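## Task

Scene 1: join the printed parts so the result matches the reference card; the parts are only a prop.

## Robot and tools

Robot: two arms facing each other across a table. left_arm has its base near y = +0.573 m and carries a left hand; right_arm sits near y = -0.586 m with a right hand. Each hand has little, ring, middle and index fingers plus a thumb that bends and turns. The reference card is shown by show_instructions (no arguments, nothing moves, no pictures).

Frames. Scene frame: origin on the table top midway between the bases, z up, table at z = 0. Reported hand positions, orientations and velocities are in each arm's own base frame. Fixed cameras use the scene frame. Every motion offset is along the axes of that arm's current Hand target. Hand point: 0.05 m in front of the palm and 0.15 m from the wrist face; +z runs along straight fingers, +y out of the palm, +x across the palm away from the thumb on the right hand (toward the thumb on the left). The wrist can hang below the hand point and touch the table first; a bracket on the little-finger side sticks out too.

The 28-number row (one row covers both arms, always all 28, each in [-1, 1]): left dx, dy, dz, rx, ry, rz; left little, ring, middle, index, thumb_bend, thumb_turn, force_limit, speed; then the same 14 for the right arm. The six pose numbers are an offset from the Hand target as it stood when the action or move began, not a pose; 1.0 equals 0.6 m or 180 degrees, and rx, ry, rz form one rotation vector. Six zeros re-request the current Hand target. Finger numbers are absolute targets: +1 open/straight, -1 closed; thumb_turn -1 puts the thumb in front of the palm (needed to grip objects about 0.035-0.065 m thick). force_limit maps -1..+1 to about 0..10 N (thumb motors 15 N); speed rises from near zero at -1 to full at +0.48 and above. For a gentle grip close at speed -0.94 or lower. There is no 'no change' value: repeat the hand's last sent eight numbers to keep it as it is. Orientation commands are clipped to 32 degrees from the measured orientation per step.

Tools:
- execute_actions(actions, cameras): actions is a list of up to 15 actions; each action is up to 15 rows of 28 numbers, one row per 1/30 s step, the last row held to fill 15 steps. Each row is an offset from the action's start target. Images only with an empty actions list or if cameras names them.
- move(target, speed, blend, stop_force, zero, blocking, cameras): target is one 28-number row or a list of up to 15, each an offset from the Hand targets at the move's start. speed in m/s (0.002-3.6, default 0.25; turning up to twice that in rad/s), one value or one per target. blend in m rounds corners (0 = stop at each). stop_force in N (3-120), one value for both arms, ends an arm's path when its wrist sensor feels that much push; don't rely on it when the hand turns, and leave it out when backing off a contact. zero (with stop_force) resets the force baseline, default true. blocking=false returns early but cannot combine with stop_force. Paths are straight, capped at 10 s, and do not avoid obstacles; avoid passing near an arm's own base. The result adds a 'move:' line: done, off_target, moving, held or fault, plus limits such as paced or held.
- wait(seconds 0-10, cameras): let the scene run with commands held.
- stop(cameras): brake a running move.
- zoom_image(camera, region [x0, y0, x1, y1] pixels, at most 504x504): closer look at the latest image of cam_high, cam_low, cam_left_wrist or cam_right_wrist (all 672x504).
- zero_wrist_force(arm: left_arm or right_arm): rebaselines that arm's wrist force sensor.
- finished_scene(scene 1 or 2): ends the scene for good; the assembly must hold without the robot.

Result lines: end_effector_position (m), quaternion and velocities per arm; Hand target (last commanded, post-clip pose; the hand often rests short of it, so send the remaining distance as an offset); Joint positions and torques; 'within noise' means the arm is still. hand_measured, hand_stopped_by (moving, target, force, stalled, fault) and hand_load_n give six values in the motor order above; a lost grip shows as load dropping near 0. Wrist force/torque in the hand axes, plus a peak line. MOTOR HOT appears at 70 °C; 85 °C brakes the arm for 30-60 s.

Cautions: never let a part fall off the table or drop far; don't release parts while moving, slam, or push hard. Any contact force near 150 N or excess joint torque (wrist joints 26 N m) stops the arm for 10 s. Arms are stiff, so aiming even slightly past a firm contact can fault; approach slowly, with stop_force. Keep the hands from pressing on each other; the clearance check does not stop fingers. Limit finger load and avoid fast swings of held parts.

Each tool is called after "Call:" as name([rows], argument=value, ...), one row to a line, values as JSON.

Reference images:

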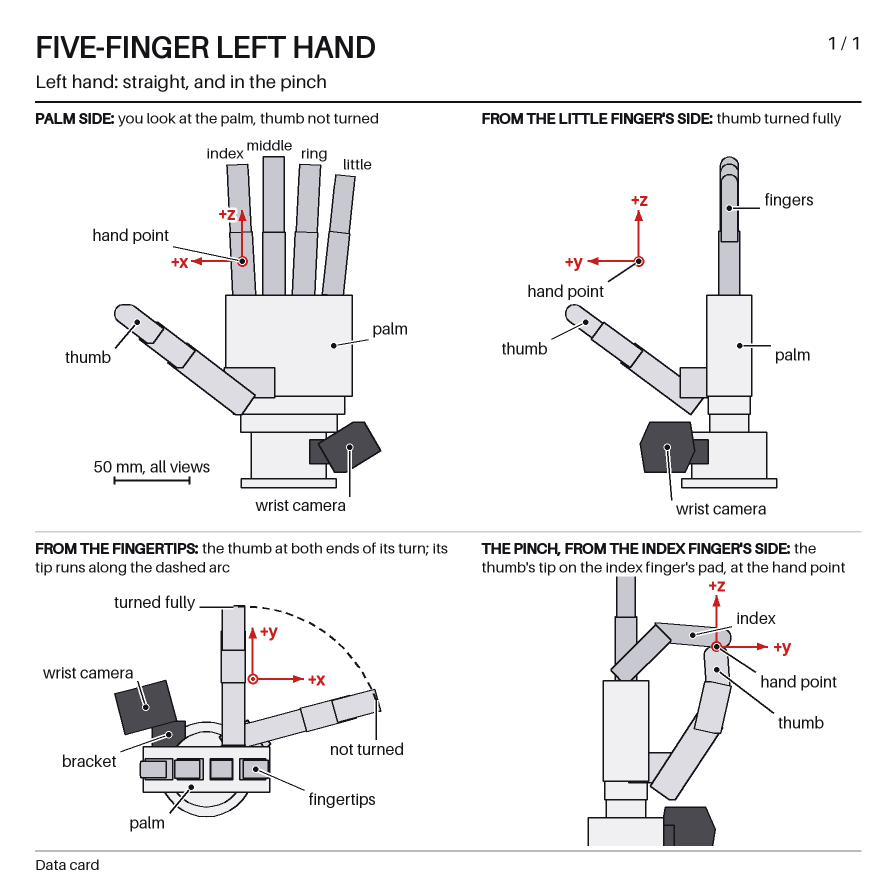

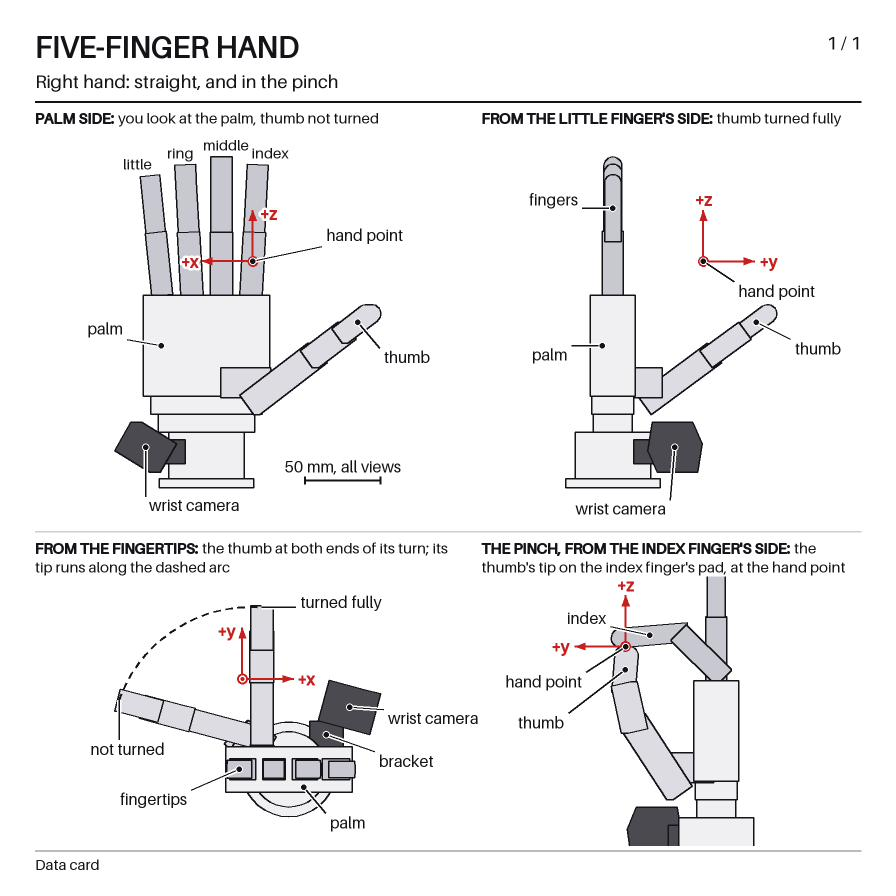

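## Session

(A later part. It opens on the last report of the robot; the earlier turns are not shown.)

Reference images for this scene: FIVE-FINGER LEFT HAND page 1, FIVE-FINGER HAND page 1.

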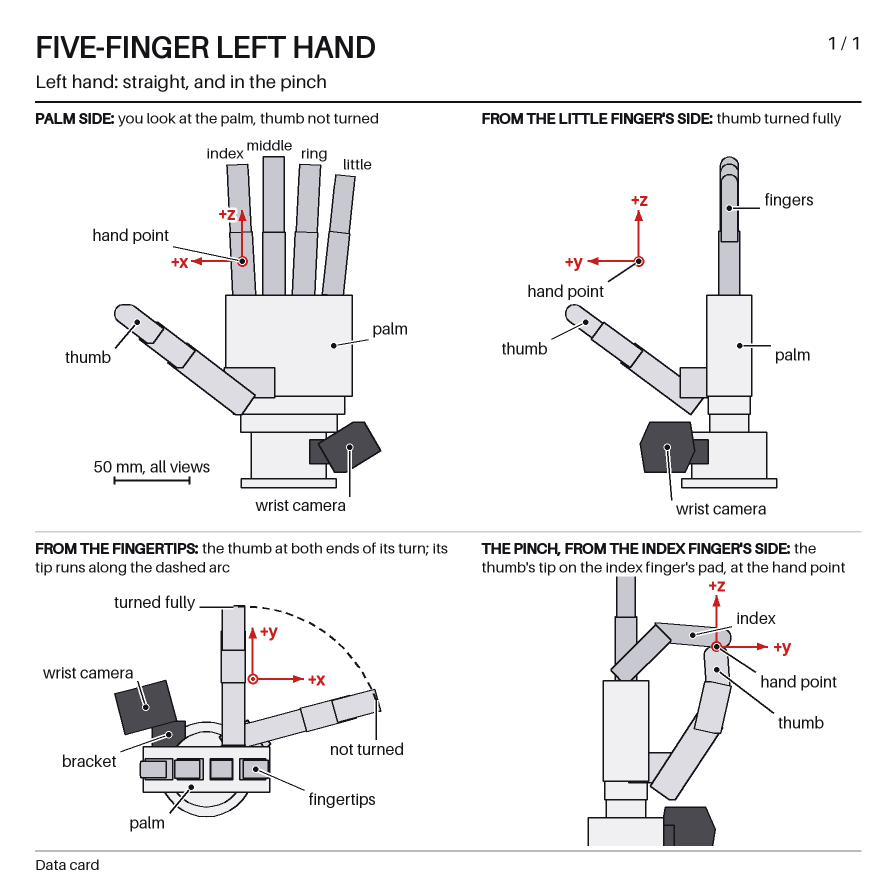

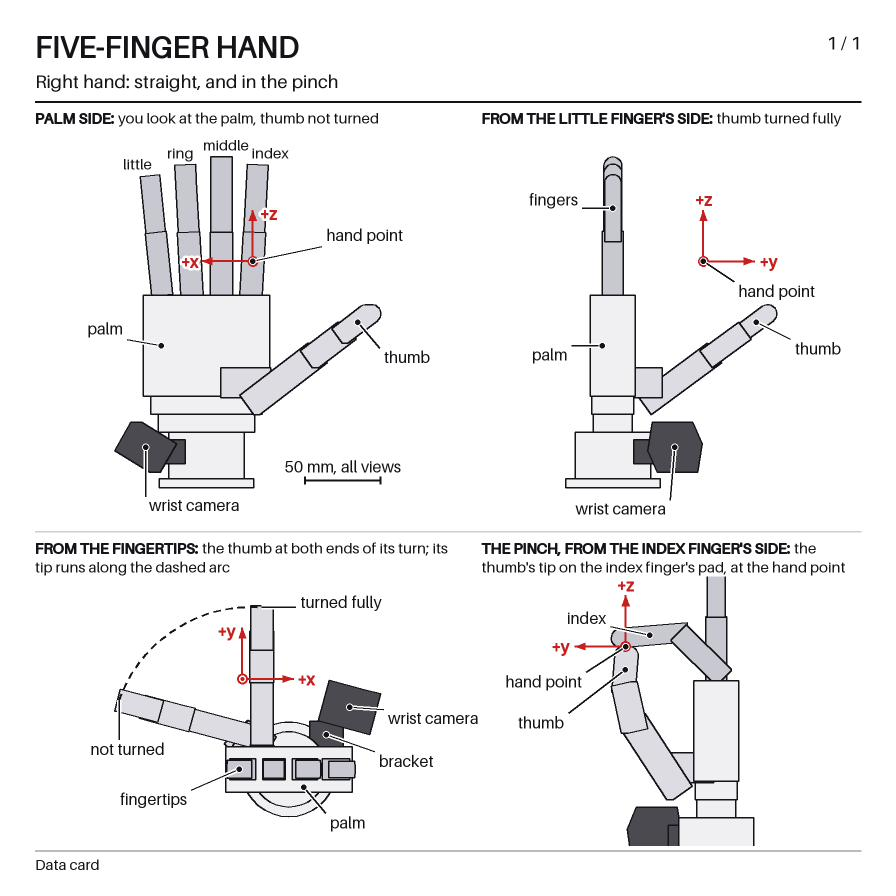

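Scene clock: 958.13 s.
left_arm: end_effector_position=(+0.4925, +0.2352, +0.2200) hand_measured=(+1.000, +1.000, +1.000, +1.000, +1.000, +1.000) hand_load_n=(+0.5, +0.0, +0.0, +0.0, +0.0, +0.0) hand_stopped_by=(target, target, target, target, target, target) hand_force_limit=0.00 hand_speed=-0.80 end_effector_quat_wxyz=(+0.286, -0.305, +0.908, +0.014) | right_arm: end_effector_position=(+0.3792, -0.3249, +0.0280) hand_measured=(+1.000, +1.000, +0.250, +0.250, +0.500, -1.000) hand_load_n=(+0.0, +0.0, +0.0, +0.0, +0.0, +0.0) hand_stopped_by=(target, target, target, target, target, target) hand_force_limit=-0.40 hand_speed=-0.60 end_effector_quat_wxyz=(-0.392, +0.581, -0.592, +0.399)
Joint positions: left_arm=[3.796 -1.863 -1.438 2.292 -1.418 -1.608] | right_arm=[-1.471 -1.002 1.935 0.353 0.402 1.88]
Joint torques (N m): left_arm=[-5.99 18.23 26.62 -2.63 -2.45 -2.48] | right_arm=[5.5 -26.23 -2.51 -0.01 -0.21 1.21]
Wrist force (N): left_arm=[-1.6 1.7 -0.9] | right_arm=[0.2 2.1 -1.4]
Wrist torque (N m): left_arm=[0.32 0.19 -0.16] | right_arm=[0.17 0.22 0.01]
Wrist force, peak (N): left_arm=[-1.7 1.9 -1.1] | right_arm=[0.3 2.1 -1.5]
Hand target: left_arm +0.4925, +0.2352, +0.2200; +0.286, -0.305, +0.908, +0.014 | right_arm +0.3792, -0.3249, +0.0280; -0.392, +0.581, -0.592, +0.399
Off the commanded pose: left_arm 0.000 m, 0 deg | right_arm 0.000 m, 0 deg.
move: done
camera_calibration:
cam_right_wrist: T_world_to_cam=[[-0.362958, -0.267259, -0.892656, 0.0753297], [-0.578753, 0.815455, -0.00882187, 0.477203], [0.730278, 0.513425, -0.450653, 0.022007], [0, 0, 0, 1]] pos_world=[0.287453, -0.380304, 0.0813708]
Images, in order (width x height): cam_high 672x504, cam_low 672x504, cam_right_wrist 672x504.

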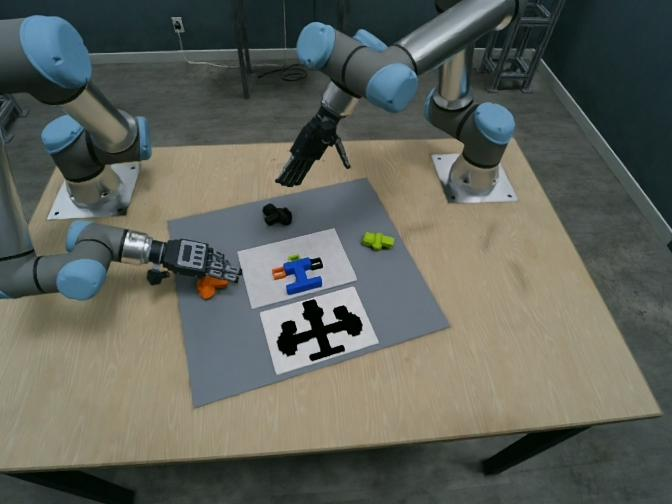

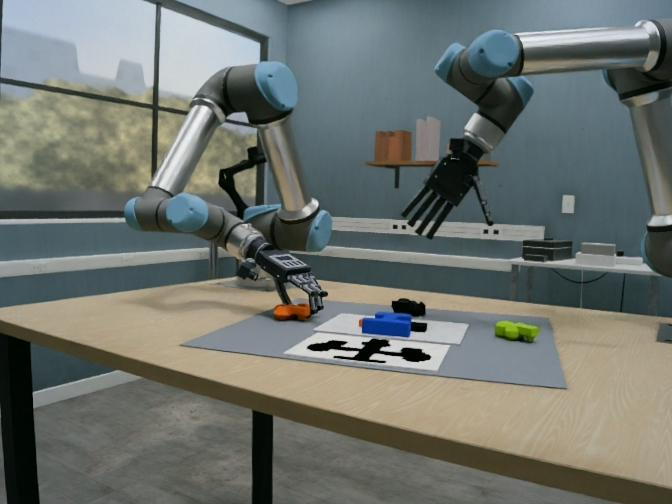

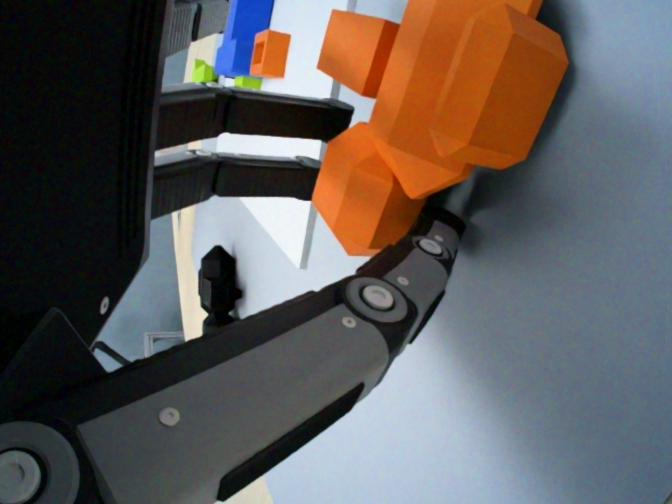

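Call:
execute_actions([
  [[0,0,0,0,0,0,1,1,1,1,1,1,0,-0.8,0,0,0,0,0,0,1,1,0.1,0.1,0.5,-1,-0.7,-0.9]],
])

Call:
wait(seconds=1.5, cameras=["cam_right_wrist"])

Scene clock: 965.77 s.
left_arm: end_effector_position=(+0.4925, +0.2352, +0.2200) hand_measured=(+1.000, +1.000, +1.000, +1.000, +1.000, +1.000) hand_load_n=(+0.0, +0.0, +0.0, +0.0, +0.0, +0.0) hand_stopped_by=(target, target, target, target, target, target) hand_force_limit=0.00 hand_speed=-0.80 end_effector_quat_wxyz=(+0.286, -0.305, +0.908, +0.014) | right_arm: end_effector_position=(+0.3792, -0.3249, +0.0280) hand_measured=(+1.000, +1.000, +0.100, +0.100, +0.500, -1.000) hand_load_n=(+0.0, +0.0, +0.0, +0.0, +0.0, +0.0) hand_stopped_by=(target, target, target, target, target, target) hand_force_limit=-0.70 hand_speed=-0.90 end_effector_quat_wxyz=(-0.392, +0.581, -0.592, +0.399)
Joint positions: left_arm=[3.796 -1.863 -1.438 2.292 -1.418 -1.608] | right_arm=[-1.471 -1.002 1.935 0.353 0.402 1.88]
Joint torques (N m): left_arm=[-5.95 18.86 26.04 -2.62 -2.28 -2.51] | right_arm=[4.01 -26.8 -2.87 0.02 -0.61 1.77]
Wrist force (N): left_arm=[-1.8 1.3 -1.2] | right_arm=[0.5 1.8 -1.3]
Wrist torque (N m): left_arm=[0.28 0.20 -0.14] | right_arm=[0.15 0.18 0.02]
Wrist force, peak (N): left_arm=[-2.0 1.2 -1.6] | right_arm=[0.5 2.0 -1.5]
Hand target: left_arm +0.4925, +0.2352, +0.2200; +0.286, -0.305, +0.908, +0.014 | right_arm +0.3792, -0.3249, +0.0280; -0.392, +0.581, -0.592, +0.399
Off the commanded pose: left_arm 0.000 m, 0 deg | right_arm 0.000 m, 0 deg.
Step readings (end_effector_position of left_arm | right_arm):
0: (+0.4925, +0.2352, +0.2200) | (+0.3792, -0.3249, +0.0280)
1: (+0.4925, +0.2352, +0.2200) | (+0.3792, -0.3249, +0.0280)
2: (+0.4925, +0.2352, +0.2200) | (+0.3792, -0.3249, +0.0280)
4: (+0.4925, +0.2352, +0.2200) | (+0.3792, -0.3249, +0.0280)
8: (+0.4925, +0.2352, +0.2200) | (+0.3792, -0.3249, +0.0280)
15: (+0.4925, +0.2352, +0.2200) | (+0.3792, -0.3249, +0.0280)

Scene clock: 967.27 s.
left_arm: end_effector_position=(+0.4925, +0.2352, +0.2200) hand_measured=(+1.000, +1.000, +1.000, +1.000, +1.000, +1.000) hand_load_n=(+0.0, +0.0, +0.0, +0.0, +0.0, +0.0) hand_stopped_by=(target, target, target, target, target, target) hand_force_limit=0.00 hand_speed=-0.80 end_effector_quat_wxyz=(+0.286, -0.305, +0.908, +0.014) | right_arm: end_effector_position=(+0.3792, -0.3249, +0.0280) hand_measured=(+1.000, +1.000, +0.100, +0.100, +0.500, -1.000) hand_load_n=(+0.0, +0.0, +0.0, +0.0, +0.0, +0.0) hand_stopped_by=(target, target, target, target, target, target) hand_force_limit=-0.70 hand_speed=-0.90 end_effector_quat_wxyz=(-0.392, +0.581, -0.592, +0.399)
Joint positions: left_arm=[3.796 -1.863 -1.438 2.292 -1.418 -1.608] | right_arm=[-1.471 -1.002 1.935 0.353 0.402 1.88]
Joint torques (N m): left_arm=[-6.13 18.07 26.31 -2.53 -2.3 -2.54] | right_arm=[3.96 -27.41 -2.5 0.04 -0.71 1.77]
Wrist force (N): left_arm=[-1.7 1.1 -0.8] | right_arm=[0.2 2.1 -1.3]
Wrist torque (N m): left_arm=[0.23 0.21 -0.14] | right_arm=[0.17 0.23 0.00]
Wrist force, peak (N): left_arm=[-2.1 1.4 -1.1] | right_arm=[0.3 2.0 -1.3]
Hand target: left_arm +0.4925, +0.2352, +0.2200; +0.286, -0.305, +0.908, +0.014 | right_arm +0.3792, -0.3249, +0.0280; -0.392, +0.581, -0.592, +0.399
Off the commanded pose: left_arm 0.000 m, 0 deg | right_arm 0.000 m, 0 deg.
wait: 1.50 s; at rest by 0.17 s
camera_calibration:
cam_right_wrist: T_world_to_cam=[[-0.362866, -0.267195, -0.892712, 0.0753323], [-0.57871, 0.815485, -0.00884824, 0.477204], [0.730358, 0.513411, -0.45054, 0.0219694], [0, 0, 0, 1]] pos_world=[0.287453, -0.380304, 0.0813705]
Images, in order (width x height): cam_right_wrist 672x504.

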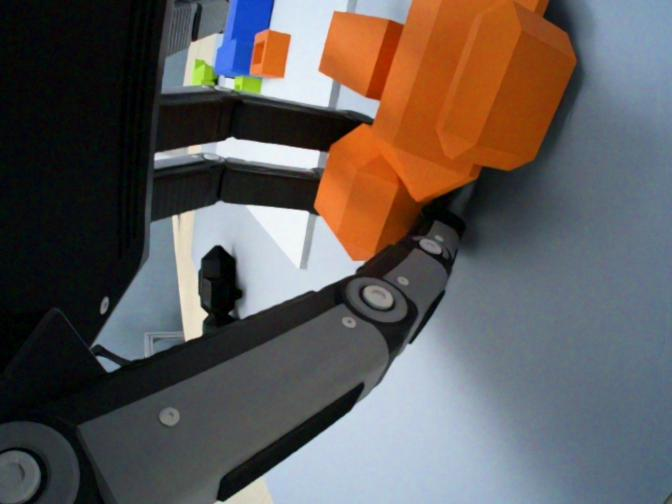

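Call:
execute_actions([
  [[0,0,0,0,0,0,1,1,1,1,1,1,0,-0.8,0,0,0,0,0,0,1,1,0.1,0.1,0.0,-1,-0.6,-0.93]],
])

Call:
wait(seconds=2.5, cameras=["cam_right_wrist"])

Scene clock: 983.47 s.
left_arm: end_effector_position=(+0.4925, +0.2352, +0.2200) hand_measured=(+1.000, +1.000, +1.000, +1.000, +1.000, +1.000) hand_load_n=(+0.0, +0.0, +0.0, +0.0, +0.0, +0.0) hand_stopped_by=(target, target, target, target, target, target) hand_force_limit=0.00 hand_speed=-0.80 end_effector_quat_wxyz=(+0.286, -0.305, +0.908, +0.014) | right_arm: end_effector_position=(+0.3792, -0.3249, +0.0280) hand_measured=(+1.000, +1.000, +0.100, +0.100, +0.408, -1.000) hand_load_n=(+0.0, +0.0, +4.5, +0.0, +2.5, +1.5) hand_stopped_by=(target, target, target, target, force, target) hand_force_limit=-0.60 hand_speed=-0.93 end_effector_quat_wxyz=(-0.392, +0.581, -0.592, +0.399)
Joint positions: left_arm=[3.796 -1.863 -1.438 2.292 -1.418 -1.608] | right_arm=[-1.471 -1.002 1.935 0.353 0.402 1.88]
Joint torques (N m): left_arm=[-6.53 18.29 26.18 -2.57 -2.3 -2.45] | right_arm=[3.4 -27.29 -4.3 0.09 -1.05 1.74]
Wrist force (N): left_arm=[-1.5 1.3 -1.1] | right_arm=[0.2 1.8 -1.3]
Wrist torque (N m): left_arm=[0.27 0.16 -0.13] | right_arm=[0.12 0.22 0.00]
Wrist force, peak (N): left_arm=[-2.1 1.8 -0.9] | right_arm=[0.2 2.1 -1.5]
Hand target: left_arm +0.4925, +0.2352, +0.2200; +0.286, -0.305, +0.908, +0.014 | right_arm +0.3792, -0.3249, +0.0280; -0.392, +0.581, -0.592, +0.399
Off the commanded pose: left_arm 0.000 m, 0 deg | right_arm 0.000 m, 0 deg.
Step readings (end_effector_position of left_arm | right_arm):
0: (+0.4925, +0.2352, +0.2200) | (+0.3792, -0.3249, +0.0280)
1: (+0.4925, +0.2352, +0.2200) | (+0.3792, -0.3249, +0.0280)
2: (+0.4925, +0.2352, +0.2200) | (+0.3792, -0.3249, +0.0280)
4: (+0.4925, +0.2352, +0.2200) | (+0.3792, -0.3249, +0.0280)
8: (+0.4925, +0.2352, +0.2200) | (+0.3792, -0.3249, +0.0280)
15: (+0.4925, +0.2352, +0.2200) | (+0.3792, -0.3249, +0.0280)

Scene clock: 985.97 s.
left_arm: end_effector_position=(+0.4925, +0.2352, +0.2200) hand_measured=(+1.000, +1.000, +1.000, +1.000, +1.000, +1.000) hand_load_n=(+0.0, +0.0, +0.0, +0.0, +0.0, +0.0) hand_stopped_by=(target, target, target, target, target, target) hand_force_limit=0.00 hand_speed=-0.80 end_effector_quat_wxyz=(+0.286, -0.305, +0.908, +0.014) | right_arm: end_effector_position=(+0.3792, -0.3249, +0.0280) hand_measured=(+1.000, +1.000, +0.100, +0.100, +0.408, -1.000) hand_load_n=(+0.0, +0.0, +4.5, +0.0, +3.0, +1.5) hand_stopped_by=(target, target, target, target, force, target) hand_force_limit=-0.60 hand_speed=-0.93 end_effector_quat_wxyz=(-0.392, +0.581, -0.592, +0.399)
Joint positions: left_arm=[3.796 -1.863 -1.438 2.292 -1.418 -1.608] | right_arm=[-1.471 -1.002 1.935 0.353 0.402 1.88]
Joint torques (N m): left_arm=[-6.12 18.32 26.9 -2.61 -2.23 -2.34] | right_arm=[2.85 -27.57 -5.24 0.05 -1.19 1.78]
Wrist force (N): left_arm=[-1.8 1.5 -0.6] | right_arm=[0.3 1.9 -1.3]
Wrist torque (N m): left_arm=[0.29 0.22 -0.16] | right_arm=[0.14 0.20 0.01]
Wrist force, peak (N): left_arm=[-2.1 1.5 -1.0] | right_arm=[0.3 2.2 -1.4]
Hand target: left_arm +0.4925, +0.2352, +0.2200; +0.286, -0.305, +0.908, +0.014 | right_arm +0.3792, -0.3249, +0.0280; -0.392, +0.581, -0.592, +0.399
Off the commanded pose: left_arm 0.000 m, 0 deg | right_arm 0.000 m, 0 deg.
wait: 2.50 s; at rest by 0.17 s
camera_calibration:
cam_right_wrist: T_world_to_cam=[[-0.362866, -0.267195, -0.892712, 0.0753323], [-0.57871, 0.815485, -0.00884824, 0.477204], [0.730358, 0.513411, -0.45054, 0.0219694], [0, 0, 0, 1]] pos_world=[0.287453, -0.380304, 0.0813705]
Images, in order (width x height): cam_right_wrist 672x504.

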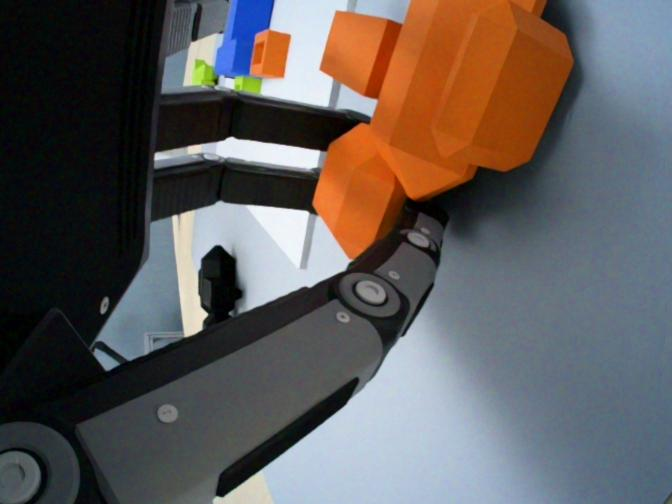

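Call:
execute_actions([
  [[0,0,0,0,0,0,1,1,1,1,1,1,0,-0.8,0,0,0,0,0,0,1,1,0.1,-0.1,0.0,-1,-0.3,-0.94]],
])

Call:
wait(seconds=1.5, cameras=[])

Scene clock: 993.73 s.
left_arm: end_effector_position=(+0.4925, +0.2352, +0.2200) hand_measured=(+1.000, +1.000, +1.000, +1.000, +1.000, +1.000) hand_load_n=(+0.0, +0.0, +0.0, +0.0, +0.0, +0.0) hand_stopped_by=(target, target, target, target, target, target) hand_force_limit=0.00 hand_speed=-0.80 end_effector_quat_wxyz=(+0.286, -0.305, +0.908, +0.014) | right_arm: end_effector_position=(+0.3792, -0.3249, +0.0280) hand_measured=(+1.000, +1.000, +0.100, +0.080, +0.410, -1.000) hand_load_n=(+0.0, -0.5, +1.5, +5.0, +5.0, +0.0) hand_stopped_by=(target, target, target, force, force, target) hand_force_limit=-0.30 hand_speed=-0.94 end_effector_quat_wxyz=(-0.392, +0.581, -0.592, +0.399)
Joint positions: left_arm=[3.796 -1.863 -1.438 2.292 -1.418 -1.608] | right_arm=[-1.471 -1.002 1.935 0.353 0.402 1.88]
Joint torques (N m): left_arm=[-5.8 18.45 26.49 -2.59 -2.11 -2.36] | right_arm=[2.49 -28.57 -6.12 0 -1.62 1.77]
Wrist force (N): left_arm=[-1.7 1.6 -0.8] | right_arm=[0.2 2.0 -1.3]
Wrist torque (N m): left_arm=[0.30 0.20 -0.16] | right_arm=[0.15 0.23 -0.01]
Wrist force, peak (N): left_arm=[-2.0 1.8 -1.1] | right_arm=[0.2 2.2 -1.4]
Hand target: left_arm +0.4925, +0.2352, +0.2200; +0.286, -0.305, +0.908, +0.014 | right_arm +0.3792, -0.3249, +0.0280; -0.392, +0.581, -0.592, +0.399
Off the commanded pose: left_arm 0.000 m, 0 deg | right_arm 0.000 m, 0 deg.
Step readings (end_effector_position of left_arm | right_arm):
0: (+0.4925, +0.2352, +0.2200) | (+0.3792, -0.3249, +0.0280)
1: (+0.4925, +0.2352, +0.2200) | (+0.3792, -0.3249, +0.0280)
2: (+0.4925, +0.2352, +0.2200) | (+0.3792, -0.3249, +0.0280)
4: (+0.4925, +0.2352, +0.2200) | (+0.3792, -0.3249, +0.0280)
8: (+0.4925, +0.2352, +0.2200) | (+0.3792, -0.3249, +0.0280)
15: (+0.4925, +0.2352, +0.2200) | (+0.3792, -0.3249, +0.0280)

Scene clock: 995.23 s.
left_arm: end_effector_position=(+0.4925, +0.2352, +0.2200) hand_measured=(+1.000, +1.000, +1.000, +1.000, +1.000, +1.000) hand_load_n=(+0.0, +0.0, +0.0, +0.0, +0.0, +0.0) hand_stopped_by=(target, target, target, target, target, target) hand_force_limit=0.00 hand_speed=-0.80 end_effector_quat_wxyz=(+0.286, -0.305, +0.908, +0.014) | right_arm: end_effector_position=(+0.3792, -0.3249, +0.0280) hand_measured=(+1.000, +1.000, +0.100, +0.080, +0.410, -1.000) hand_load_n=(-0.5, +0.0, +1.5, +5.0, +4.5, +0.0) hand_stopped_by=(target, target, target, force, force, target) hand_force_limit=-0.30 hand_speed=-0.94 end_effector_quat_wxyz=(-0.392, +0.581, -0.592, +0.399)
Joint positions: left_arm=[3.796 -1.863 -1.438 2.292 -1.418 -1.608] | right_arm=[-1.471 -1.002 1.935 0.353 0.402 1.88]
Joint torques (N m): left_arm=[-5.93 18.47 26.46 -2.56 -2.12 -2.36] | right_arm=[2.13 -28.11 -6.59 0.12 -1.69 1.82]
Wrist force (N): left_arm=[-1.6 1.4 -1.1] | right_arm=[0.4 1.8 -1.4]
Wrist torque (N m): left_arm=[0.28 0.16 -0.14] | right_arm=[0.14 0.20 0.00]
Wrist force, peak (N): left_arm=[-2.0 1.7 -1.1] | right_arm=[0.4 2.1 -1.4]
Hand target: left_arm +0.4925, +0.2352, +0.2200; +0.286, -0.305, +0.908, +0.014 | right_arm +0.3792, -0.3249, +0.0280; -0.392, +0.581, -0.592, +0.399
Off the commanded pose: left_arm 0.000 m, 0 deg | right_arm 0.000 m, 0 deg.
wait: 1.50 s; at rest by 0.17 s
No camera images: "cameras" was empty.

Call:
execute_actions([
  [[0,0,0,0,0,0,1,1,1,1,1,1,0,-0.8,0,0,0,0,0,0,1,1,-0.05,-0.1,-0.1,-1,0.0,-0.95]],
])

Call:
wait(seconds=2, cameras=["cam_right_wrist"])

Scene clock: 1001.17 s.
left_arm: end_effector_position=(+0.4925, +0.2352, +0.2200) hand_measured=(+1.000, +1.000, +1.000, +1.000, +1.000, +1.000) hand_load_n=(+0.0, +0.0, +0.0, +0.0, +0.0, +0.0) hand_stopped_by=(target, target, target, target, target, target) hand_force_limit=0.00 hand_speed=-0.80 end_effector_quat_wxyz=(+0.286, -0.305, +0.908, +0.014) | right_arm: end_effector_position=(+0.3792, -0.3249, +0.0280) hand_measured=(+1.000, +1.000, +0.092, +0.080, +0.402, -1.000) hand_load_n=(+0.0, +0.0, +6.0, +4.5, +7.5, +1.5) hand_stopped_by=(target, target, force, force, force, target) hand_force_limit=0.00 hand_speed=-0.95 end_effector_quat_wxyz=(-0.392, +0.581, -0.592, +0.399)
Joint positions: left_arm=[3.796 -1.863 -1.438 2.292 -1.418 -1.608] | right_arm=[-1.471 -1.002 1.935 0.353 0.402 1.88]
Joint torques (N m): left_arm=[-5.49 18.65 26.2 -2.58 -2.19 -2.34] | right_arm=[2.01 -28.39 -7.77 0.05 -2.03 1.76]
Wrist force (N): left_arm=[-1.7 1.2 -0.8] | right_arm=[0.2 2.1 -1.2]
Wrist torque (N m): left_arm=[0.25 0.19 -0.15] | right_arm=[0.16 0.21 0.00]
Wrist force, peak (N): left_arm=[-2.2 1.5 -0.9] | right_arm=[0.3 2.1 -1.4]
Hand target: left_arm +0.4925, +0.2352, +0.2200; +0.286, -0.305, +0.908, +0.014 | right_arm +0.3792, -0.3249, +0.0280; -0.392, +0.581, -0.592, +0.399
Off the commanded pose: left_arm 0.000 m, 0 deg | right_arm 0.000 m, 0 deg.
Step readings (end_effector_position of left_arm | right_arm):
0: (+0.4925, +0.2352, +0.2200) | (+0.3792, -0.3249, +0.0280)
1: (+0.4925, +0.2352, +0.2200) | (+0.3792, -0.3249, +0.0280)
2: (+0.4925, +0.2352, +0.2200) | (+0.3792, -0.3249, +0.0280)
4: (+0.4925, +0.2352, +0.2200) | (+0.3792, -0.3249, +0.0280)
8: (+0.4925, +0.2352, +0.2200) | (+0.3792, -0.3249, +0.0280)
15: (+0.4925, +0.2352, +0.2200) | (+0.3792, -0.3249, +0.0280)

Scene clock: 1003.17 s.
left_arm: end_effector_position=(+0.4925, +0.2352, +0.2200) hand_measured=(+1.000, +1.000, +1.000, +1.000, +1.000, +1.000) hand_load_n=(+0.0, +0.0, -0.5, +0.0, +0.0, +0.0) hand_stopped_by=(target, target, target, target, target, target) hand_force_limit=0.00 hand_speed=-0.80 end_effector_quat_wxyz=(+0.286, -0.305, +0.908, +0.014) | right_arm: end_effector_position=(+0.3792, -0.3249, +0.0280) hand_measured=(+1.000, +1.000, +0.092, +0.080, +0.402, -1.000) hand_load_n=(+0.0, +0.0, +6.0, +4.5, +7.5, +1.5) hand_stopped_by=(target, target, force, force, force, target) hand_force_limit=0.00 hand_speed=-0.95 end_effector_quat_wxyz=(-0.392, +0.581, -0.592, +0.399)
Joint positions: left_arm=[3.796 -1.863 -1.438 2.292 -1.418 -1.608] | right_arm=[-1.471 -1.002 1.935 0.353 0.402 1.88]
Joint torques (N m): left_arm=[-5.92 18.32 26.16 -2.57 -2.08 -2.24] | right_arm=[1.19 -29.05 -8.05 0.07 -2.28 1.75]
Wrist force (N): left_arm=[-1.8 1.5 -1.0] | right_arm=[0.0 1.8 -1.4]
Wrist torque (N m): left_arm=[0.30 0.21 -0.16] | right_arm=[0.15 0.25 -0.01]
Wrist force, peak (N): left_arm=[-1.8 2.0 -0.7] | right_arm=[0.2 2.1 -1.4]
Hand target: left_arm +0.4925, +0.2352, +0.2200; +0.286, -0.305, +0.908, +0.014 | right_arm +0.3792, -0.3249, +0.0280; -0.392, +0.581, -0.592, +0.399
Off the commanded pose: left_arm 0.000 m, 0 deg | right_arm 0.000 m, 0 deg.
wait: 2.00 s; at rest by 0.17 s
camera_calibration:
cam_right_wrist: T_world_to_cam=[[-0.362866, -0.267195, -0.892712, 0.0753323], [-0.57871, 0.815485, -0.00884824, 0.477204], [0.730358, 0.513411, -0.45054, 0.0219694], [0, 0, 0, 1]] pos_world=[0.287453, -0.380304, 0.0813705]
Images, in order (width x height): cam_right_wrist 672x504.

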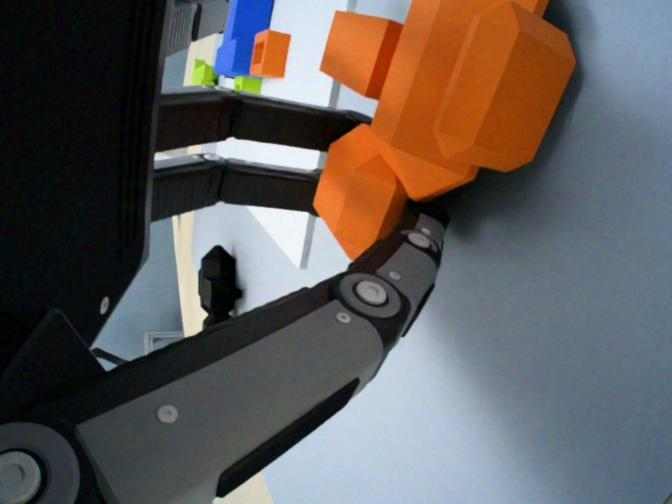

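Call:
move(target=[0,0,0,0,0,0,1,1,1,1,1,1,0,-0.8,0,-0.0464,-0.0187,0,0,0,1,1,-0.05,-0.1,-0.1,-1,0.0,-0.95], speed=0.04, cameras=["cam_right_wrist", "cam_high", "cam_low"])

Call:
zoom_image(camera="cam_low", region=[220, 240, 360, 340])

Scene clock: 1011.00 s.
left_arm: end_effector_position=(+0.4925, +0.2352, +0.2200) hand_measured=(+1.000, +1.000, +1.000, +1.000, +1.000, +1.000) hand_load_n=(+0.0, +0.0, +0.0, +0.0, +0.0, +0.0) hand_stopped_by=(target, target, target, target, target, target) hand_force_limit=0.00 hand_speed=-0.80 end_effector_quat_wxyz=(+0.286, -0.305, +0.908, +0.014) | right_arm: end_effector_position=(+0.3792, -0.3248, +0.0579) hand_measured=(+1.000, +1.000, +0.092, +0.080, +0.402, -1.000) hand_load_n=(+0.0, +0.0, +6.0, +4.0, +7.0, +1.5) hand_stopped_by=(target, target, force, force, force, target) hand_force_limit=0.00 hand_speed=-0.95 end_effector_quat_wxyz=(-0.392, +0.581, -0.592, +0.399)
Joint positions: left_arm=[3.796 -1.863 -1.438 2.292 -1.418 -1.608] | right_arm=[-1.471 -1.061 1.923 0.423 0.402 1.88]
Joint torques (N m): left_arm=[-5.61 18.81 26.21 -2.61 -2.1 -2.3] | right_arm=[-6.52 -43.5 -21.06 4.03 -0.03 -1.84]
Wrist force (N): left_arm=[-1.7 1.4 -0.9] | right_arm=[0.3 2.3 -1.1]
Wrist torque (N m): left_arm=[0.28 0.20 -0.15] | right_arm=[0.16 0.21 0.08]
Wrist force, peak (N): left_arm=[-2.0 1.8 -1.2] | right_arm=[0.3 2.4 -1.1]
Hand target: left_arm +0.4925, +0.2352, +0.2200; +0.286, -0.305, +0.908, +0.014 | right_arm +0.3792, -0.3249, +0.0580; -0.392, +0.581, -0.592, +0.399
Off the commanded pose: left_arm 0.000 m, 0 deg | right_arm 0.000 m, 0 deg.
move: done
camera_calibration:
cam_right_wrist: T_world_to_cam=[[-0.362837, -0.267251, -0.892707, 0.101941], [-0.578835, 0.815397, -0.00884182, 0.477527], [0.730274, 0.513522, -0.45055, 0.0353902], [0, 0, 0, 1]] pos_world=[0.287553, -0.380304, 0.111171]
Images, in order (width x height): cam_high 672x504, cam_low 672x504, cam_right_wrist 672x504.

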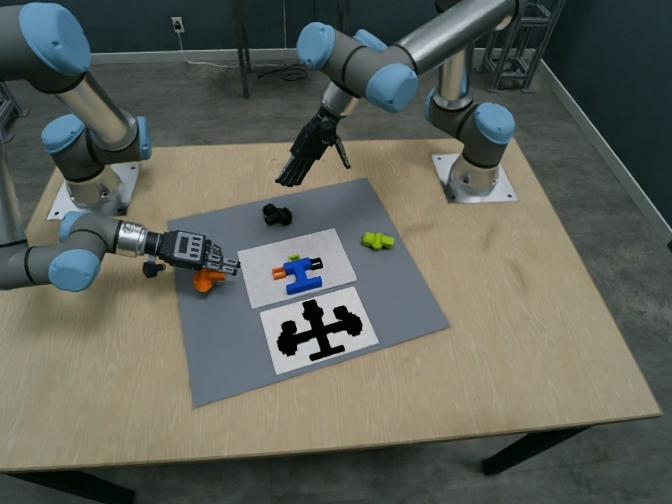

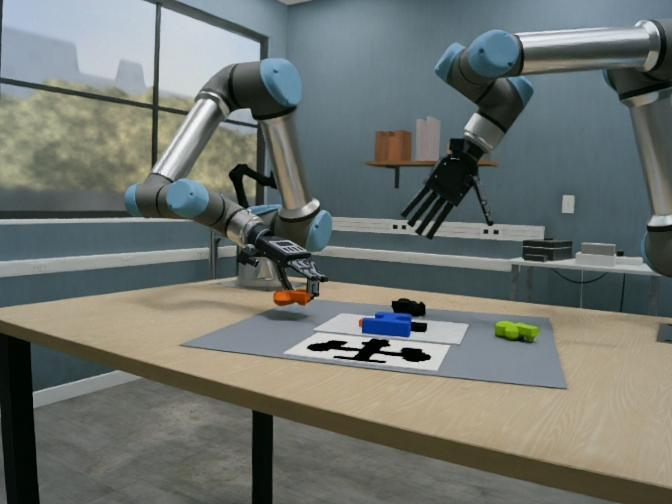

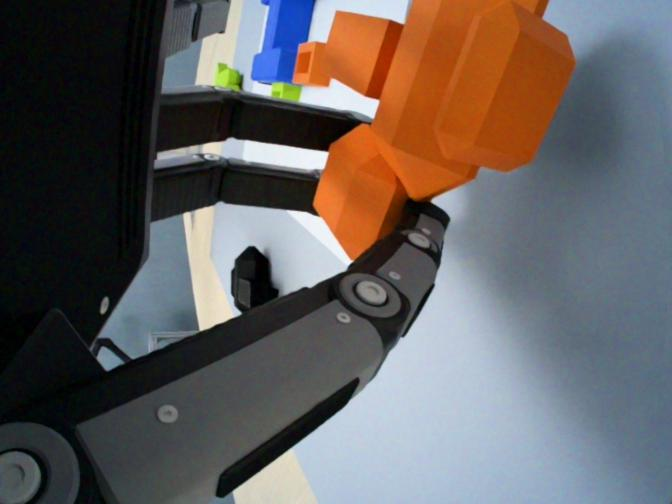

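Scaled by 3.600 from the camera's 672x504 image, which has a finer 960x720 frame.

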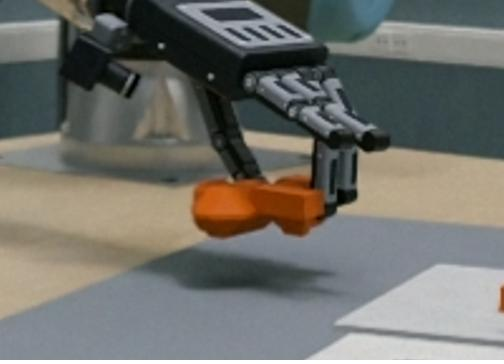

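Call:
zoom_image(camera="cam_right_wrist", region=[230, 0, 430, 140])

Call:
zoom_image(camera="cam_right_wrist", region=[300, 0, 600, 225])

Scaled by 2.520 from the camera's 672x504 image, which has a finer 960x720 frame.

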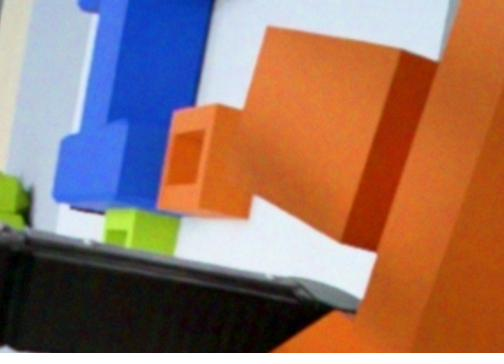

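Scaled by 1.680 from the camera's 672x504 image, which has a finer 960x720 frame.

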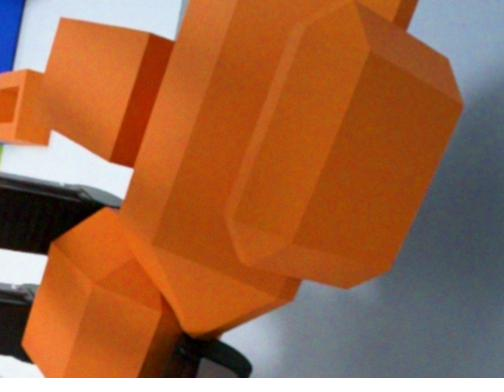

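Call:
zoom_image(camera="cam_low", region=[265, 275, 335, 325])

Scaled by 7.200 from the camera's 672x504 image, which has a finer 960x720 frame.

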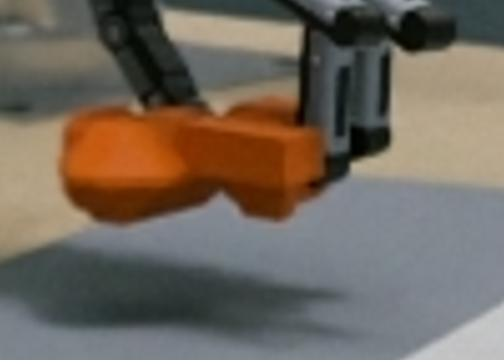

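Call:
move(target=[-0.0114,0.0158,-0.0952,0,0,0,1,1,1,1,1,1,0,-0.8,-0.0339,-0.1115,0.1870,0,-0.06954,-0.0281,1,1,-0.05,-0.1,-0.1,-1,0.0,-0.95], speed=0.12, cameras=["all"])

Scene clock: 1177.20 s.
left_arm: end_effector_position=(+0.4625, +0.2352, +0.2700) hand_measured=(+1.000, +1.000, +1.000, +1.000, +1.000, +1.000) hand_load_n=(+0.0, +0.0, +0.0, +0.0, +0.0, +0.0) hand_stopped_by=(target, target, target, target, target, target) hand_force_limit=0.00 hand_speed=-0.80 end_effector_quat_wxyz=(+0.286, -0.305, +0.908, +0.014) | right_arm: end_effector_position=(+0.5085, -0.3070, +0.0780) hand_measured=(+1.000, +1.000, +0.092, +0.080, +0.402, -1.000) hand_load_n=(+0.0, +0.0, +6.0, +4.5, +7.5, +1.5) hand_stopped_by=(target, target, force, force, force, target) hand_force_limit=0.00 hand_speed=-0.95 end_effector_quat_wxyz=(-0.436, +0.646, -0.520, +0.350)
Joint positions: left_arm=[3.841 -1.781 -1.414 2.181 -1.394 -1.568] | right_arm=[-1.162 -0.94 1.584 0.486 0.427 2.05]
Joint torques (N m): left_arm=[7.62 41.78 27.01 -2.96 2.36 2.84] | right_arm=[7.28 -34.24 -24.53 3.86 0.62 0.36]
Wrist force (N): left_arm=[-1.7 1.9 -1.2] | right_arm=[0.2 2.0 -0.9]
Wrist torque (N m): left_arm=[0.37 0.20 -0.35] | right_arm=[0.12 0.20 0.00]
Wrist force, peak (N): left_arm=[-2.3 1.6 -1.1] | right_arm=[0.1 2.4 -1.7]
Hand target: left_arm +0.4625, +0.2352, +0.2700; +0.286, -0.305, +0.908, +0.014 | right_arm +0.5087, -0.3070, +0.0780; -0.436, +0.646, -0.520, +0.350
Off the commanded pose: left_arm 0.000 m, 0 deg | right_arm 0.000 m, 0 deg.
move: done
camera_calibration:
cam_left_wrist: T_world_to_cam=[[0.42779, -0.903799, 0.0119751, 0.0121395], [-0.901429, -0.427568, -0.0679145, 0.540774], [0.0665012, 0.0182585, -0.997619, 0.347546], [0, 0, 0, 1]] pos_world=[0.459164, 0.235844, 0.383299]
cam_right_wrist: T_world_to_cam=[[-0.290415, -0.344283, -0.89282, 0.111084], [-0.752922, 0.65805, -0.00884394, 0.578277], [0.590566, 0.669656, -0.450326, 0.0599075], [0, 0, 0, 1]] pos_world=[0.432279, -0.382409, 0.13127]

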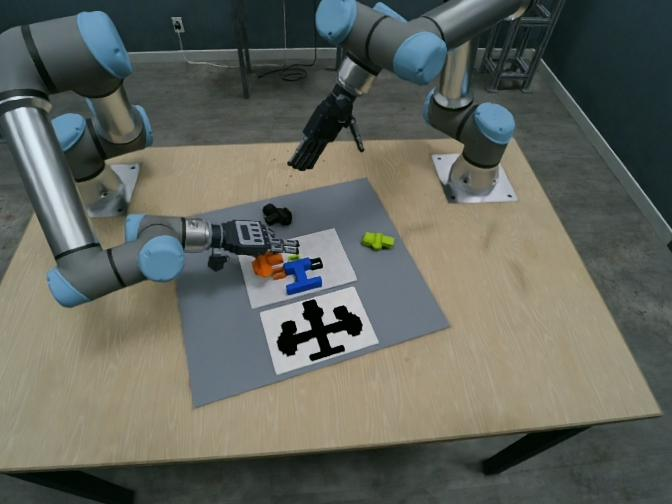

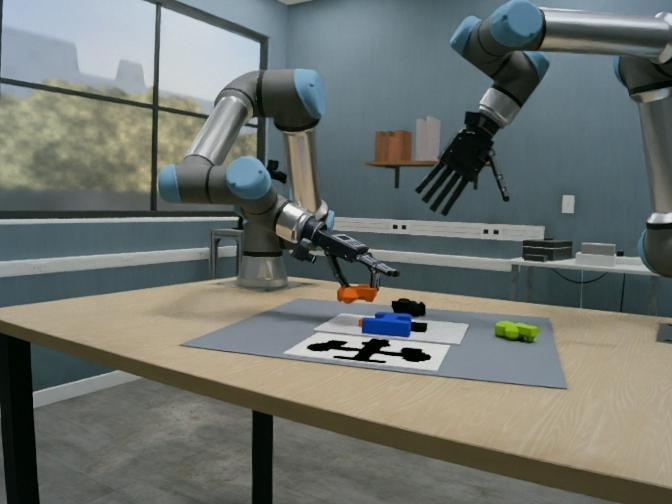

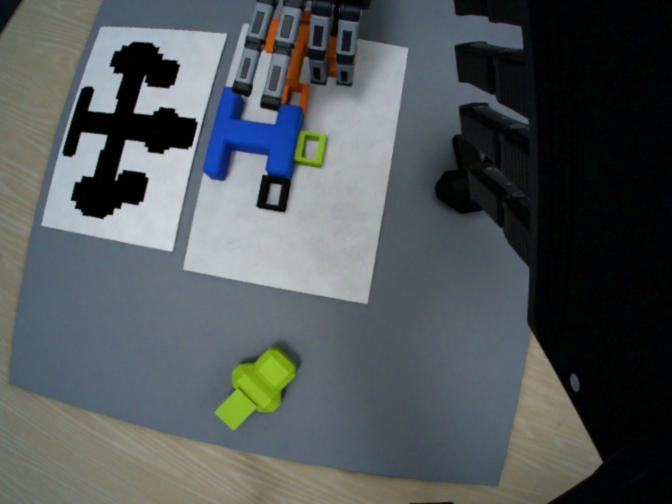

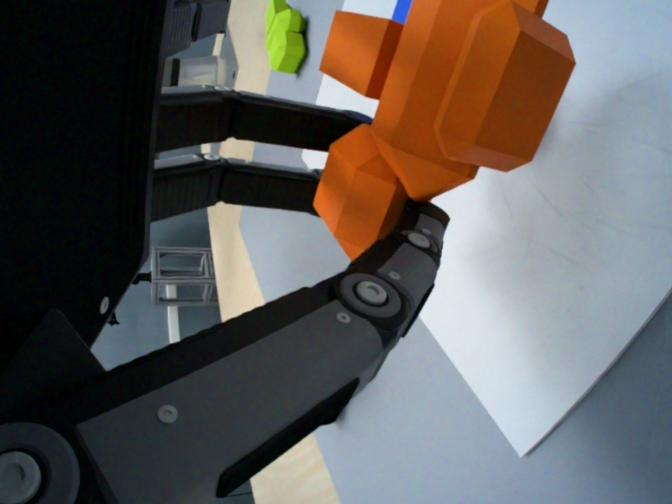

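Call:
zoom_image(camera="cam_left_wrist", region=[210, 0, 390, 180])

Call:
zoom_image(camera="cam_low", region=[320, 270, 440, 350])

Call:
zoom_image(camera="cam_high", region=[220, 225, 340, 305])

Scaled by 2.800 from the camera's 672x504 image, which has a finer 960x720 frame.

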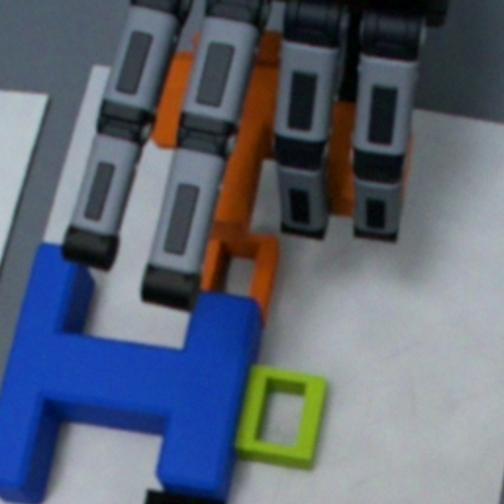

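Scaled by 4.200 from the camera's 672x504 image, which has a finer 960x720 frame.

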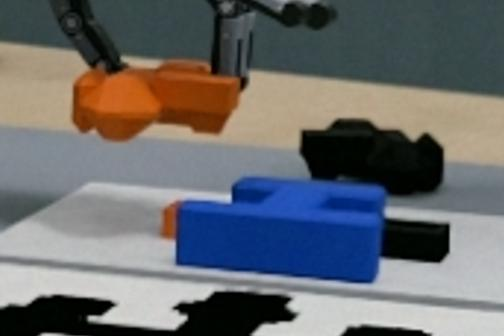

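Scaled by 4.200 from the camera's 672x504 image, which has a finer 960x720 frame.

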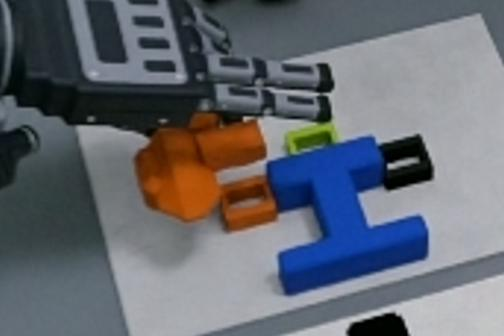

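Call:
zoom_image(camera="cam_left_wrist", region=[270, 60, 330, 120])

Call:
zoom_image(camera="cam_high", region=[250, 245, 300, 290])

Scaled by 8.400 from the camera's 672x504 image, which has a finer 960x720 frame.

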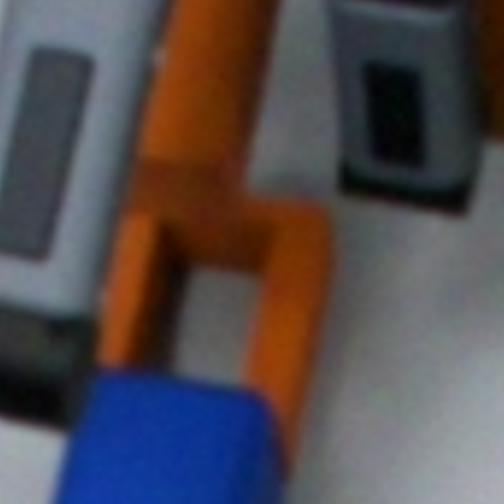

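Scaled by 10.080 from the camera's 672x504 image, which has a finer 960x720 frame.

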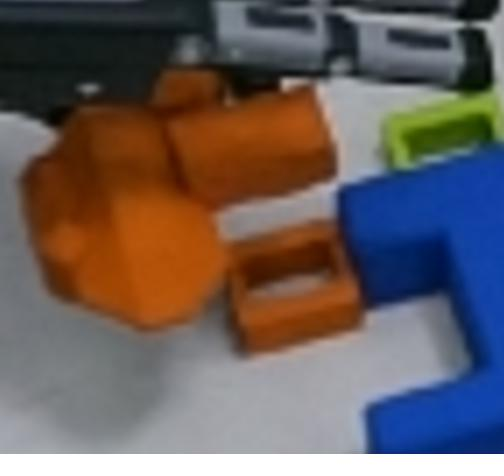

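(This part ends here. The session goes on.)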